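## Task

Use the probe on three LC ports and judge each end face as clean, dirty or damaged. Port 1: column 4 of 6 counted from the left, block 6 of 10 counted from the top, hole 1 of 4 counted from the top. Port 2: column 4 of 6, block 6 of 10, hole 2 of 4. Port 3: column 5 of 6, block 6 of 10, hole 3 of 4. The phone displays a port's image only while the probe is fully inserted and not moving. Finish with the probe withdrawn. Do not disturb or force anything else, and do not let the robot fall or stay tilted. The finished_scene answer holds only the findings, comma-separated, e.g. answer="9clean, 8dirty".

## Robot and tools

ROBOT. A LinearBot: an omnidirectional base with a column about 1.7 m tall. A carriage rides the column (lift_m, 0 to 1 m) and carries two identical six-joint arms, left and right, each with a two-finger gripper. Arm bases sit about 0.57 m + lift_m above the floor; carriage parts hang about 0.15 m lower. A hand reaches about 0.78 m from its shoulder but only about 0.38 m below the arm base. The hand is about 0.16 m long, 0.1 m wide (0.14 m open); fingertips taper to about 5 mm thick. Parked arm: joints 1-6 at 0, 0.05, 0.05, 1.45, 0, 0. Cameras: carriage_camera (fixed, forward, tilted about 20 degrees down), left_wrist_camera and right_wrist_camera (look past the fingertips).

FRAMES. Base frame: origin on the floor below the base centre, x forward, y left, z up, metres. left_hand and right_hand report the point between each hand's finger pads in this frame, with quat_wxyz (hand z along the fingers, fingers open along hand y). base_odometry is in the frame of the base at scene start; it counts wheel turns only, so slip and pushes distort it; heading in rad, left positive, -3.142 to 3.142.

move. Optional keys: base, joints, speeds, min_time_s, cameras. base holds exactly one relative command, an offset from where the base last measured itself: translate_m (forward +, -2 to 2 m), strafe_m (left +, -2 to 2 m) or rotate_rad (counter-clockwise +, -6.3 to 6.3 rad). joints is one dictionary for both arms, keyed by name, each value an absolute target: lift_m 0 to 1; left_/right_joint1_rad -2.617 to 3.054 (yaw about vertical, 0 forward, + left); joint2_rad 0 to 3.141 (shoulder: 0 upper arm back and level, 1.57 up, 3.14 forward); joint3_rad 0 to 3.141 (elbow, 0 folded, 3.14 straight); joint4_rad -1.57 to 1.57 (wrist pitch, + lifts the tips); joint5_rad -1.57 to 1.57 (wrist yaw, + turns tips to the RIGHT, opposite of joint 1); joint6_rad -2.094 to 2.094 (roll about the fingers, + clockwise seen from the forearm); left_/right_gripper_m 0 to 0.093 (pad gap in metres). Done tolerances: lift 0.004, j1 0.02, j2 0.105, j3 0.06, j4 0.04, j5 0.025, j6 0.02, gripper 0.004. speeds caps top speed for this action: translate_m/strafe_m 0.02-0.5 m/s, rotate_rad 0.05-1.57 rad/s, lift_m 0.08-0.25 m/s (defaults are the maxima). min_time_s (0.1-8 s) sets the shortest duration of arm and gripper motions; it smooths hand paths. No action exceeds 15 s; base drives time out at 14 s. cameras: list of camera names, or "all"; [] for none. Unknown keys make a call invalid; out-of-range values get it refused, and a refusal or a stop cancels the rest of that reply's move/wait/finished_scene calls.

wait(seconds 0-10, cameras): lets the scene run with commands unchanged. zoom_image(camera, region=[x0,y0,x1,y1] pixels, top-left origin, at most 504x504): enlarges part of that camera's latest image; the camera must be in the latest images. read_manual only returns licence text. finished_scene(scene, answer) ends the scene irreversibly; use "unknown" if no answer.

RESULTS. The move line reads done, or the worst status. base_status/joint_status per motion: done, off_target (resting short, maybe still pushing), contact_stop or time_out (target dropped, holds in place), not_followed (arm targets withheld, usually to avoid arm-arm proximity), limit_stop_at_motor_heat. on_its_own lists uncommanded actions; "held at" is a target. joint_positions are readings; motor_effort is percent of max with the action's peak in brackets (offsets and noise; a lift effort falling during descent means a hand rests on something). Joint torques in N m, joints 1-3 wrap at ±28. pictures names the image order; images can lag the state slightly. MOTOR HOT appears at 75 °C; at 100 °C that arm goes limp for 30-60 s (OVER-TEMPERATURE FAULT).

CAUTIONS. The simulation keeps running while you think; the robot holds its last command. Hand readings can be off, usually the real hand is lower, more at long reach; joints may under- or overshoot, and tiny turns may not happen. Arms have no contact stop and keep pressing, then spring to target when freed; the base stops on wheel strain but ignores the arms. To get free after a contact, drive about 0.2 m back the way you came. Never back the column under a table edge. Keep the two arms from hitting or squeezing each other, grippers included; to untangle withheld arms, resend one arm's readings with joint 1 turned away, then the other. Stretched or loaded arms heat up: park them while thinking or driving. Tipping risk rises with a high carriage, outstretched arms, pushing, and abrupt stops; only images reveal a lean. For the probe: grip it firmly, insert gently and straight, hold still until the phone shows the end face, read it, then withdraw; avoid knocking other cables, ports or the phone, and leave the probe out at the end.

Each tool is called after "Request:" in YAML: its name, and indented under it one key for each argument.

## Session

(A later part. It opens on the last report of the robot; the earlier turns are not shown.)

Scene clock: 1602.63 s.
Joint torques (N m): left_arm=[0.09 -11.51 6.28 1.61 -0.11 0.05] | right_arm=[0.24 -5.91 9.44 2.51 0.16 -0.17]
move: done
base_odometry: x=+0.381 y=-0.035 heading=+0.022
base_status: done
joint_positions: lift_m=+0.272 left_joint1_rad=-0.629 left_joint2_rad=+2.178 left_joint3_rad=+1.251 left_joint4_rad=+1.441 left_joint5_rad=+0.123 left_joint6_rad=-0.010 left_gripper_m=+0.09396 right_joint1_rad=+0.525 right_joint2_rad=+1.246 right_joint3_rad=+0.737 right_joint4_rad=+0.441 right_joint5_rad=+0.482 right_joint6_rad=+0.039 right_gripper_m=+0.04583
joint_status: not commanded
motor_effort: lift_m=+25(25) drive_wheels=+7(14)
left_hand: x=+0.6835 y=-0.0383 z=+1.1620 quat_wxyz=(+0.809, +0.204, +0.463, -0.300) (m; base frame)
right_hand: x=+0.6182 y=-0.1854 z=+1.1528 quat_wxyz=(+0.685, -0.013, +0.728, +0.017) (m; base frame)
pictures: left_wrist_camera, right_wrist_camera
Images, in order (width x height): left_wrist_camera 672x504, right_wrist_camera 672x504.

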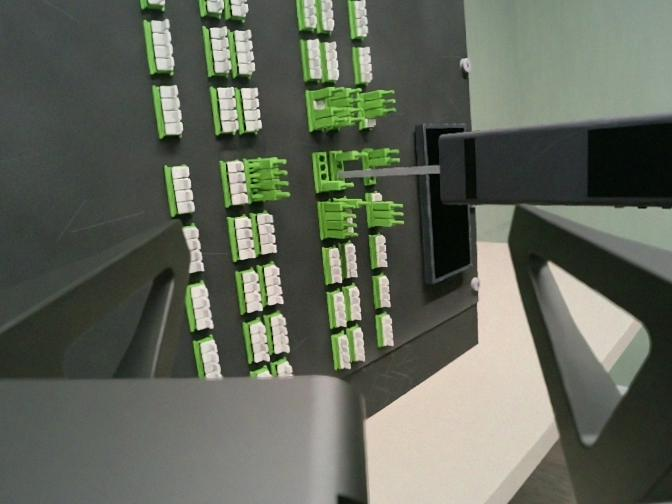

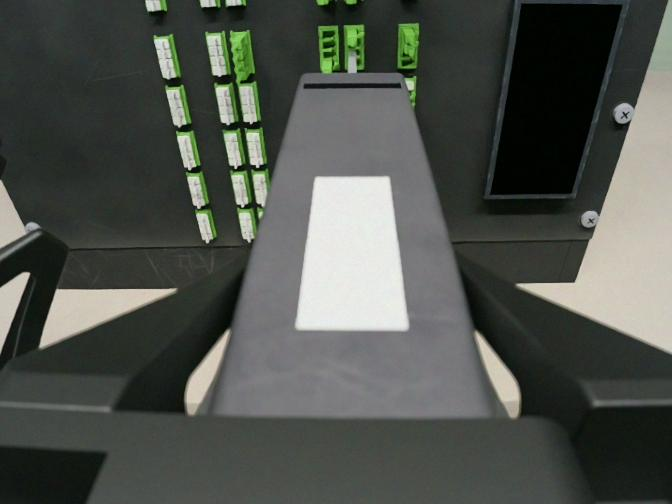

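Request:
move:
  base: {"translate_m": 0.0015}
  speeds: {"translate_m": 0.02}
  cameras: ["left_wrist_camera","right_wrist_camera"]

Request:
zoom_image:
  camera: "right_wrist_camera"
  region: [320, 0, 400, 80]

Request:
zoom_image:
  camera: "left_wrist_camera"
  region: [320, 145, 380, 205]

Scene clock: 1608.73 s.
Joint torques (N m): left_arm=[0.16 -11.69 6.39 1.56 -0.11 0.06] | right_arm=[0.39 -6.04 9.46 2.48 0.15 -0.17]
move: done
base_odometry: x=+0.382 y=-0.035 heading=+0.021
base_status: done
joint_positions: lift_m=+0.272 left_joint1_rad=-0.629 left_joint2_rad=+2.178 left_joint3_rad=+1.251 left_joint4_rad=+1.441 left_joint5_rad=+0.123 left_joint6_rad=-0.010 left_gripper_m=+0.09396 right_joint1_rad=+0.525 right_joint2_rad=+1.246 right_joint3_rad=+0.737 right_joint4_rad=+0.442 right_joint5_rad=+0.481 right_joint6_rad=+0.039 right_gripper_m=+0.04583
joint_status: not commanded
motor_effort: lift_m=+25(25) drive_wheels=+7(13)
left_hand: x=+0.6835 y=-0.0383 z=+1.1620 quat_wxyz=(+0.809, +0.204, +0.463, -0.300) (m; base frame)
right_hand: x=+0.6182 y=-0.1852 z=+1.1529 quat_wxyz=(+0.686, -0.013, +0.728, +0.018) (m; base frame)
pictures: left_wrist_camera, right_wrist_camera
Images, in order (width x height): left_wrist_camera 672x504, right_wrist_camera 672x504.

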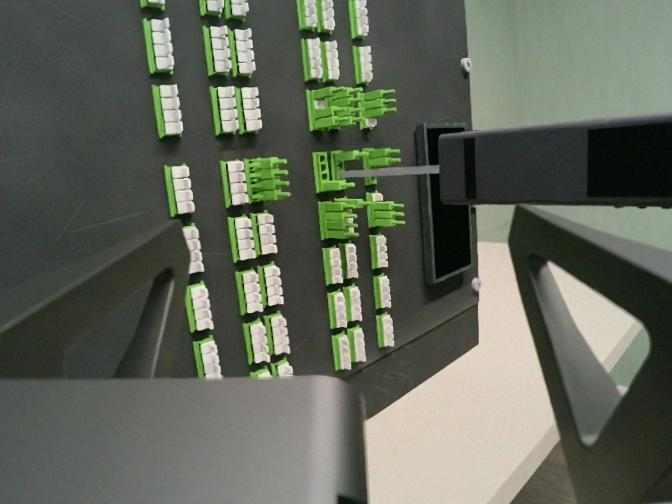

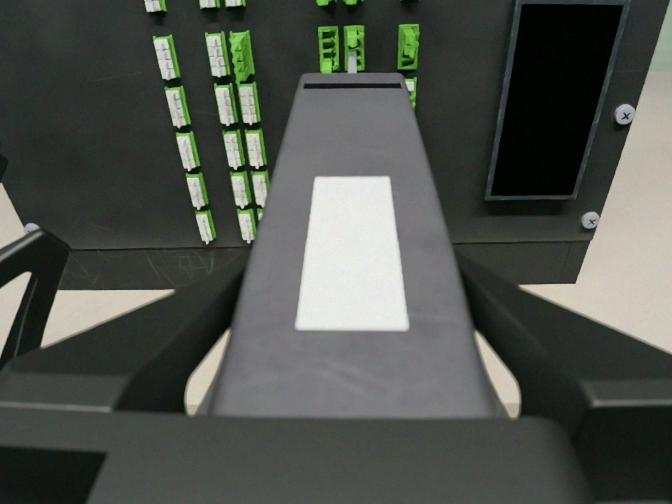

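Scaled by 6.300 from the camera's 672x504 image, which has a finer 960x720 frame.

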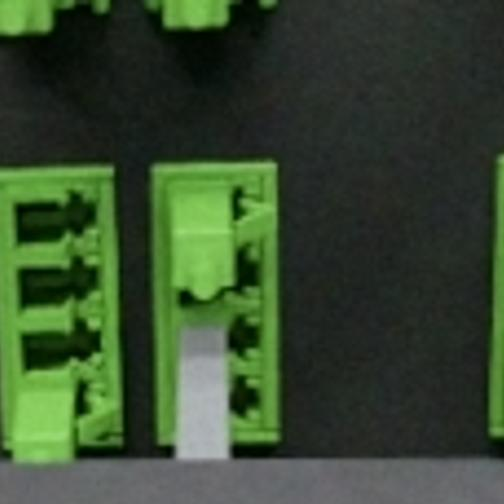

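Scaled by 8.400 from the camera's 672x504 image, which has a finer 960x720 frame.

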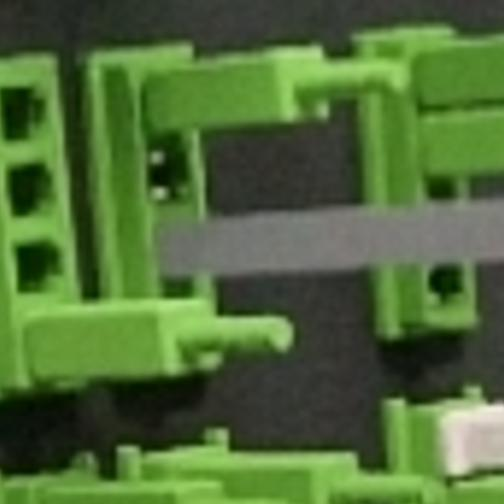

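Request:
move:
  base: {"translate_m": 0.003}
  speeds: {"translate_m": 0.02}
  cameras: ["right_wrist_camera"]

Request:
zoom_image:
  camera: "right_wrist_camera"
  region: [320, 0, 400, 80]

Scene clock: 1613.73 s.
Joint torques (N m): left_arm=[-0.02 -11.67 6.38 1.58 -0.1 0.04] | right_arm=[0.42 -5.9 9.39 2.43 0.15 -0.15]
move: done
base_odometry: x=+0.385 y=-0.035 heading=+0.020
base_status: done
joint_positions: lift_m=+0.272 left_joint1_rad=-0.629 left_joint2_rad=+2.178 left_joint3_rad=+1.251 left_joint4_rad=+1.441 left_joint5_rad=+0.123 left_joint6_rad=-0.010 left_gripper_m=+0.09396 right_joint1_rad=+0.525 right_joint2_rad=+1.246 right_joint3_rad=+0.737 right_joint4_rad=+0.442 right_joint5_rad=+0.478 right_joint6_rad=+0.039 right_gripper_m=+0.04583
joint_status: not commanded
motor_effort: lift_m=+25(25) drive_wheels=+8(14)
left_hand: x=+0.6835 y=-0.0383 z=+1.1620 quat_wxyz=(+0.809, +0.204, +0.463, -0.300) (m; base frame)
right_hand: x=+0.6182 y=-0.1847 z=+1.1529 quat_wxyz=(+0.686, -0.014, +0.728, +0.019) (m; base frame)
pictures: right_wrist_camera
Images, in order (width x height): right_wrist_camera 672x504.

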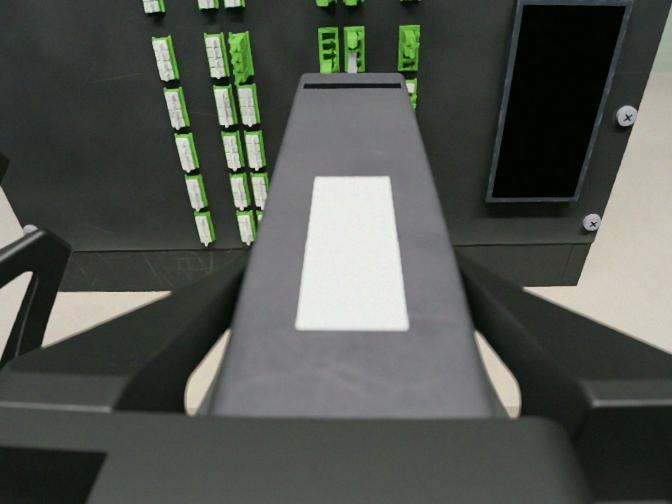

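Scaled by 6.300 from the camera's 672x504 image, which has a finer 960x720 frame.

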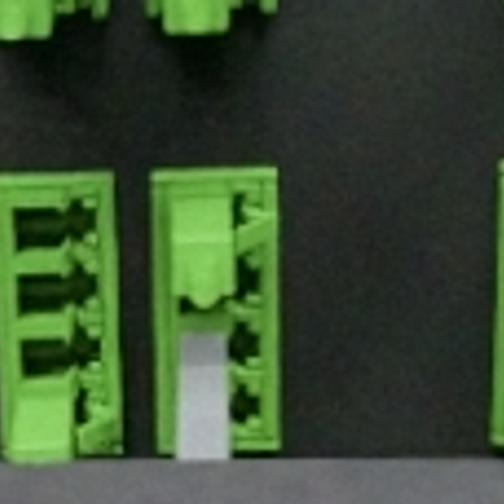

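Rod recedes with the hole (laterally guided). Continue.

Request:
move:
  base: {"translate_m": 0.003}
  speeds: {"translate_m": 0.02}
  cameras: ["right_wrist_camera"]

Request:
zoom_image:
  camera: "right_wrist_camera"
  region: [320, 0, 400, 80]

Scene clock: 1619.93 s.
Joint torques (N m): left_arm=[0.02 -11.71 6.43 1.54 -0.11 0.03] | right_arm=[0.35 -5.93 9.43 2.44 0.22 -0.18]
move: done
base_odometry: x=+0.388 y=-0.036 heading=+0.019
base_status: done
joint_positions: lift_m=+0.272 left_joint1_rad=-0.629 left_joint2_rad=+2.178 left_joint3_rad=+1.251 left_joint4_rad=+1.441 left_joint5_rad=+0.123 left_joint6_rad=-0.010 left_gripper_m=+0.09396 right_joint1_rad=+0.525 right_joint2_rad=+1.246 right_joint3_rad=+0.737 right_joint4_rad=+0.442 right_joint5_rad=+0.476 right_joint6_rad=+0.039 right_gripper_m=+0.04583
joint_status: not commanded
motor_effort: lift_m=+25(25) drive_wheels=+9(14)
left_hand: x=+0.6835 y=-0.0383 z=+1.1620 quat_wxyz=(+0.809, +0.204, +0.463, -0.300) (m; base frame)
right_hand: x=+0.6181 y=-0.1843 z=+1.1528 quat_wxyz=(+0.685, -0.015, +0.728, +0.019) (m; base frame)
pictures: right_wrist_camera
Images, in order (width x height): right_wrist_camera 672x504.

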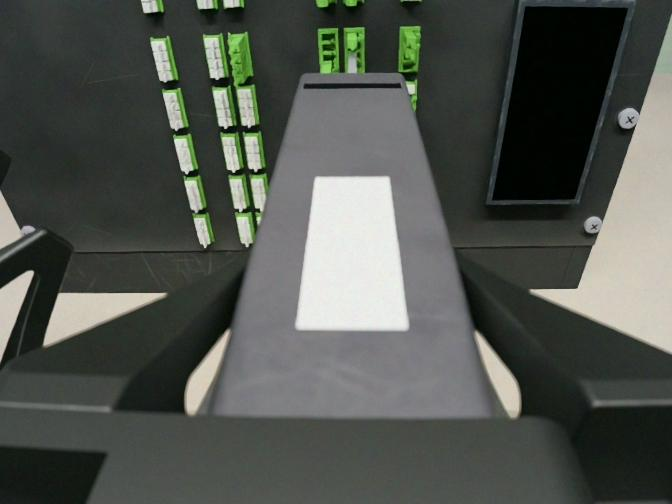

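Scaled by 6.300 from the camera's 672x504 image, which has a finer 960x720 frame.

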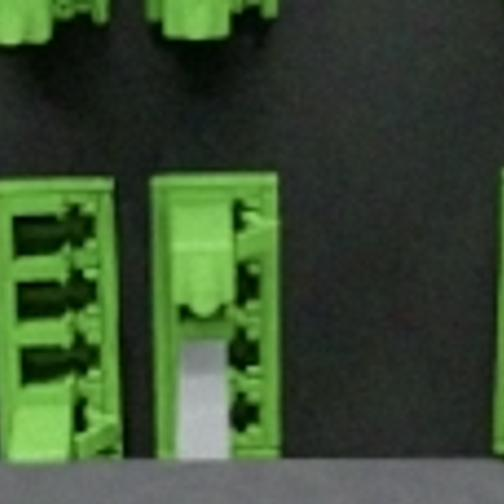

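Request:
move:
  base: {"translate_m": 0.003}
  joints: {"right_joint5_rad": 0.480}
  speeds: {"translate_m": 0.02}
  cameras: ["right_wrist_camera"]

Request:
zoom_image:
  camera: "right_wrist_camera"
  region: [320, 0, 400, 80]

Scene clock: 1626.70 s.
Joint torques (N m): left_arm=[0.01 -11.79 6.45 1.6 -0.13 0.05] | right_arm=[0.42 -5.94 9.35 2.47 0.12 -0.13]
move: done
base_odometry: x=+0.391 y=-0.036 heading=+0.018
base_status: done
joint_positions: lift_m=+0.272 left_joint1_rad=-0.629 left_joint2_rad=+2.178 left_joint3_rad=+1.251 left_joint4_rad=+1.441 left_joint5_rad=+0.123 left_joint6_rad=-0.010 left_gripper_m=+0.09396 right_joint1_rad=+0.525 right_joint2_rad=+1.246 right_joint3_rad=+0.737 right_joint4_rad=+0.442 right_joint5_rad=+0.472 right_joint6_rad=+0.039 right_gripper_m=+0.04583
joint_status: all done
motor_effort: lift_m=+25(25) drive_wheels=+9(16)
left_hand: x=+0.6835 y=-0.0383 z=+1.1620 quat_wxyz=(+0.809, +0.204, +0.463, -0.300) (m; base frame)
right_hand: x=+0.6181 y=-0.1837 z=+1.1528 quat_wxyz=(+0.685, -0.016, +0.728, +0.021) (m; base frame)
pictures: right_wrist_camera
Images, in order (width x height): right_wrist_camera 672x504.

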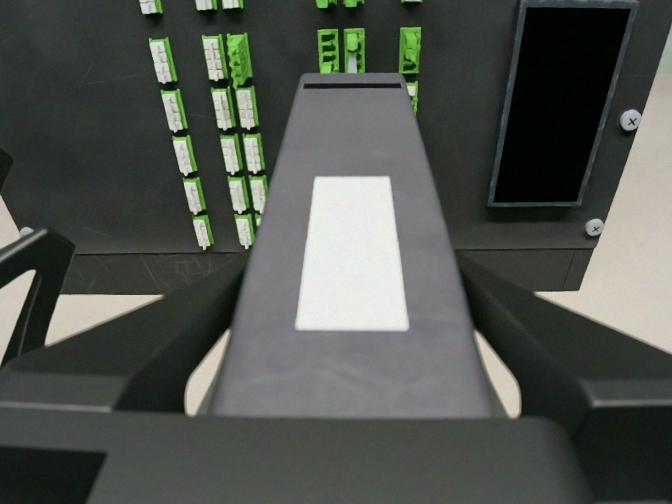

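Scaled by 6.300 from the camera's 672x504 image, which has a finer 960x720 frame.

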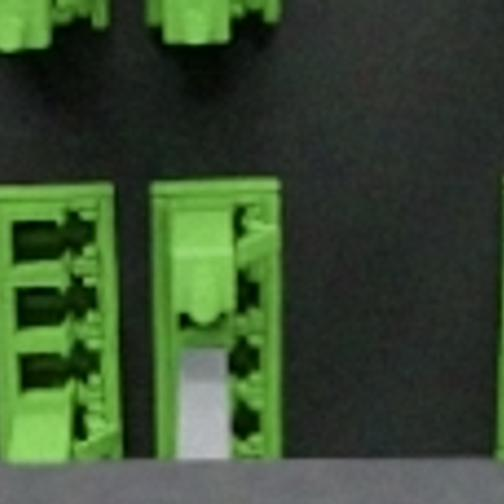

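Request:
move:
  base: {"translate_m": 0.002}
  speeds: {"translate_m": 0.02}
  cameras: []

Request:
wait:
  seconds: 2
  cameras: ["right_wrist_camera"]

Request:
zoom_image:
  camera: "right_wrist_camera"
  region: [320, 0, 400, 80]

Scene clock: 1634.23 s.
Joint torques (N m): left_arm=[0.03 -11.78 6.5 1.49 -0.15 0.06] | right_arm=[0.21 -6.11 9.46 2.46 0.14 -0.2]
move: done
base_odometry: x=+0.393 y=-0.036 heading=+0.018
base_status: done
joint_positions: lift_m=+0.272 left_joint1_rad=-0.629 left_joint2_rad=+2.178 left_joint3_rad=+1.251 left_joint4_rad=+1.440 left_joint5_rad=+0.123 left_joint6_rad=-0.010 left_gripper_m=+0.09396 right_joint1_rad=+0.525 right_joint2_rad=+1.246 right_joint3_rad=+0.737 right_joint4_rad=+0.442 right_joint5_rad=+0.470 right_joint6_rad=+0.039 right_gripper_m=+0.04583
joint_status: not commanded
motor_effort: lift_m=+25(25) drive_wheels=+9(15)
left_hand: x=+0.6836 y=-0.0383 z=+1.1619 quat_wxyz=(+0.809, +0.204, +0.463, -0.300) (m; base frame)
right_hand: x=+0.6181 y=-0.1833 z=+1.1529 quat_wxyz=(+0.685, -0.017, +0.728, +0.022) (m; base frame)
pictures: none
No camera images: "cameras" was empty.

Scene clock: 1636.23 s.
Joint torques (N m): left_arm=[0.09 -11.59 6.54 1.57 -0.08 0] | right_arm=[0.25 -5.89 9.48 2.51 0.15 -0.16]
base_odometry: x=+0.393 y=-0.036 heading=+0.018
base_status: done
joint_positions: lift_m=+0.272 left_joint1_rad=-0.629 left_joint2_rad=+2.178 left_joint3_rad=+1.251 left_joint4_rad=+1.440 left_joint5_rad=+0.123 left_joint6_rad=-0.010 left_gripper_m=+0.09396 right_joint1_rad=+0.525 right_joint2_rad=+1.246 right_joint3_rad=+0.737 right_joint4_rad=+0.442 right_joint5_rad=+0.470 right_joint6_rad=+0.039 right_gripper_m=+0.04583
joint_status: not commanded
motor_effort: lift_m=+25(25) drive_wheels=+9(15)
left_hand: x=+0.6836 y=-0.0383 z=+1.1619 quat_wxyz=(+0.809, +0.204, +0.463, -0.300) (m; base frame)
right_hand: x=+0.6181 y=-0.1833 z=+1.1529 quat_wxyz=(+0.685, -0.017, +0.728, +0.022) (m; base frame)
wait: 2.00 s; at rest by 0.27 s
pictures: right_wrist_camera
Images, in order (width x height): right_wrist_camera 672x504.

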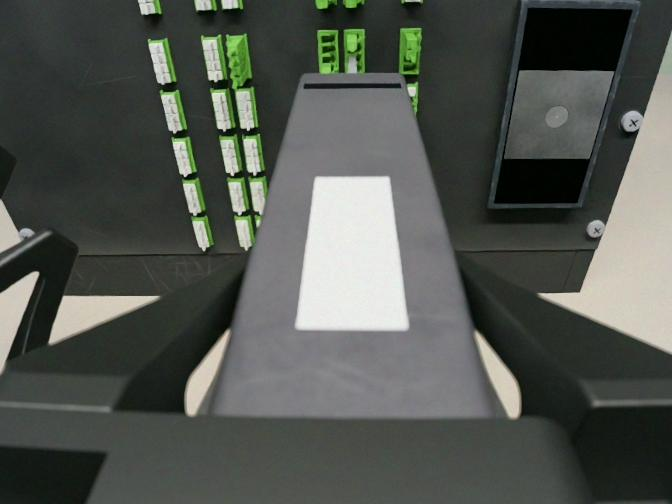

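Scaled by 6.300 from the camera's 672x504 image, which has a finer 960x720 frame.

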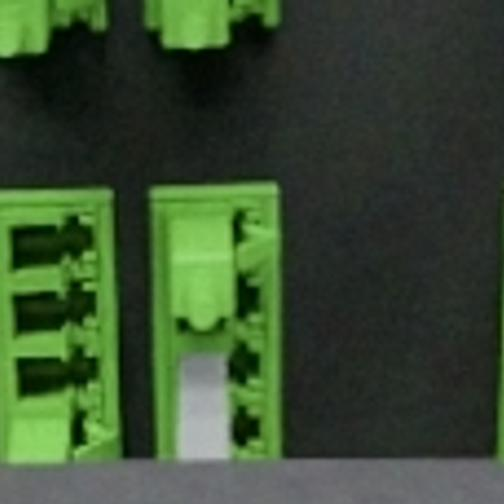

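Request:
zoom_image:
  camera: "right_wrist_camera"
  region: [500, 65, 620, 165]

Request:
zoom_image:
  camera: "right_wrist_camera"
  region: [535, 97, 577, 137]

Scaled by 4.200 from the camera's 672x504 image, which has a finer 960x720 frame.

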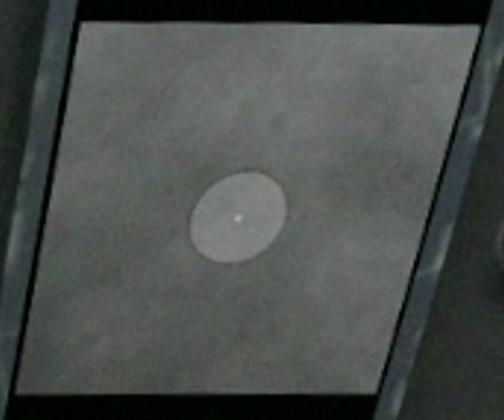

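Scaled by 12.000 from the camera's 672x504 image, which has a finer 960x720 frame.

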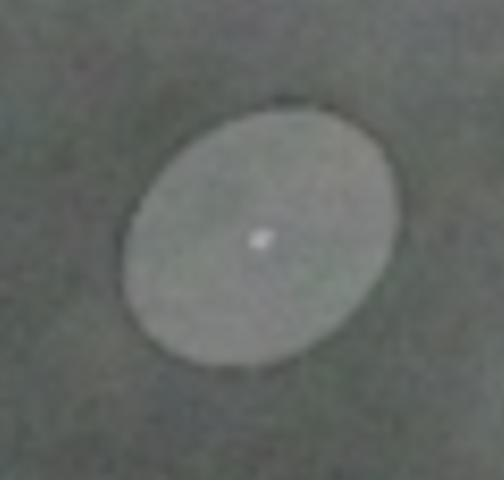

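Clean. Back out.

Request:
move:
  base: {"translate_m": -0.016}
  speeds: {"translate_m": 0.02}
  cameras: ["left_wrist_camera"]

Request:
move:
  base: {"translate_m": -0.07}
  speeds: {"translate_m": 0.03}
  cameras: ["left_wrist_camera","right_wrist_camera"]

Scene clock: 1651.50 s.
Joint torques (N m): left_arm=[0.12 -11.77 6.64 1.59 -0.11 0.07] | right_arm=[0.31 -5.89 9.46 2.46 0.12 -0.15]
move: done
base_odometry: x=+0.377 y=-0.036 heading=+0.019
base_status: done
joint_positions: lift_m=+0.272 left_joint1_rad=-0.629 left_joint2_rad=+2.178 left_joint3_rad=+1.251 left_joint4_rad=+1.440 left_joint5_rad=+0.123 left_joint6_rad=-0.010 left_gripper_m=+0.09396 right_joint1_rad=+0.525 right_joint2_rad=+1.246 right_joint3_rad=+0.737 right_joint4_rad=+0.441 right_joint5_rad=+0.474 right_joint6_rad=+0.039 right_gripper_m=+0.04583
joint_status: not commanded
motor_effort: lift_m=+25(25) drive_wheels=-9(14)
left_hand: x=+0.6836 y=-0.0383 z=+1.1619 quat_wxyz=(+0.809, +0.204, +0.463, -0.300) (m; base frame)
right_hand: x=+0.6181 y=-0.1840 z=+1.1527 quat_wxyz=(+0.685, -0.015, +0.728, +0.020) (m; base frame)
pictures: left_wrist_camera
Images, in order (width x height): left_wrist_camera 672x504.

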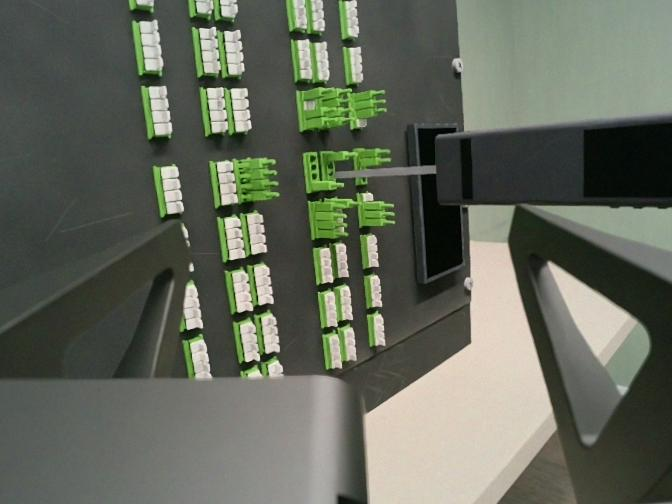

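Scene clock: 1654.33 s.
Joint torques (N m): left_arm=[0.02 -11.81 6.54 1.53 -0.09 0.04] | right_arm=[0.38 -6.04 9.37 2.49 0.14 -0.15]
move: done
base_odometry: x=+0.308 y=-0.037 heading=+0.018
base_status: done
joint_positions: lift_m=+0.272 left_joint1_rad=-0.628 left_joint2_rad=+2.178 left_joint3_rad=+1.251 left_joint4_rad=+1.440 left_joint5_rad=+0.123 left_joint6_rad=-0.010 left_gripper_m=+0.09396 right_joint1_rad=+0.525 right_joint2_rad=+1.246 right_joint3_rad=+0.737 right_joint4_rad=+0.440 right_joint5_rad=+0.475 right_joint6_rad=+0.039 right_gripper_m=+0.04583
joint_status: not commanded
motor_effort: lift_m=+25(25) drive_wheels=-12(18)
left_hand: x=+0.6839 y=-0.0379 z=+1.1619 quat_wxyz=(+0.809, +0.203, +0.463, -0.300) (m; base frame)
right_hand: x=+0.6181 y=-0.1841 z=+1.1525 quat_wxyz=(+0.685, -0.015, +0.728, +0.020) (m; base frame)
pictures: left_wrist_camera, right_wrist_camera
Images, in order (width x height): left_wrist_camera 672x504, right_wrist_camera 672x504.

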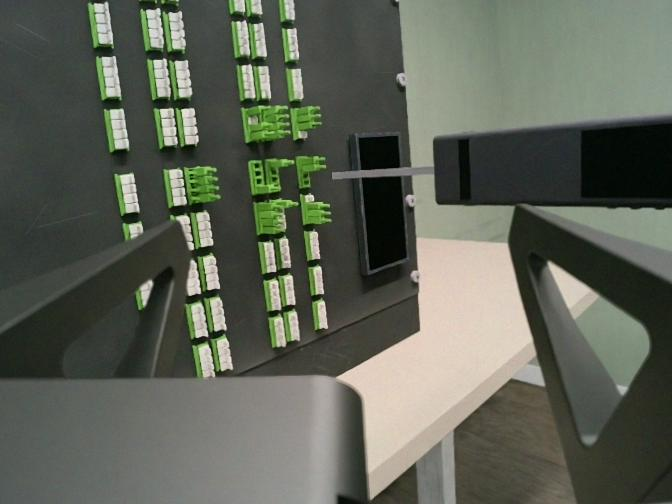

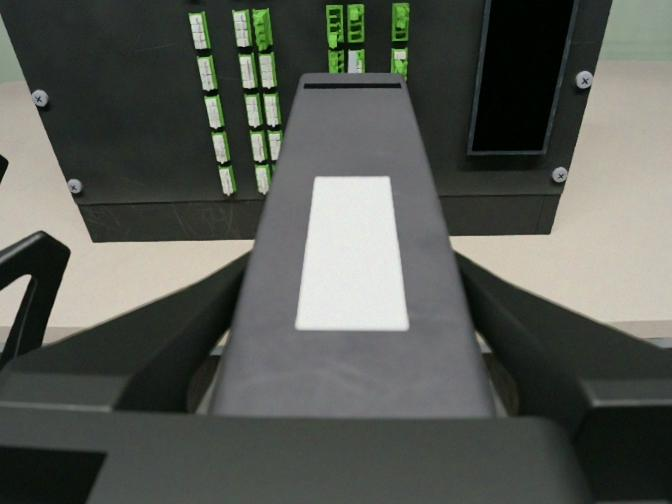

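Request:
finished_scene:
  scene: 2
  answer: "1clean, 2damaged, 3clean"

The scene is finished: the task was done.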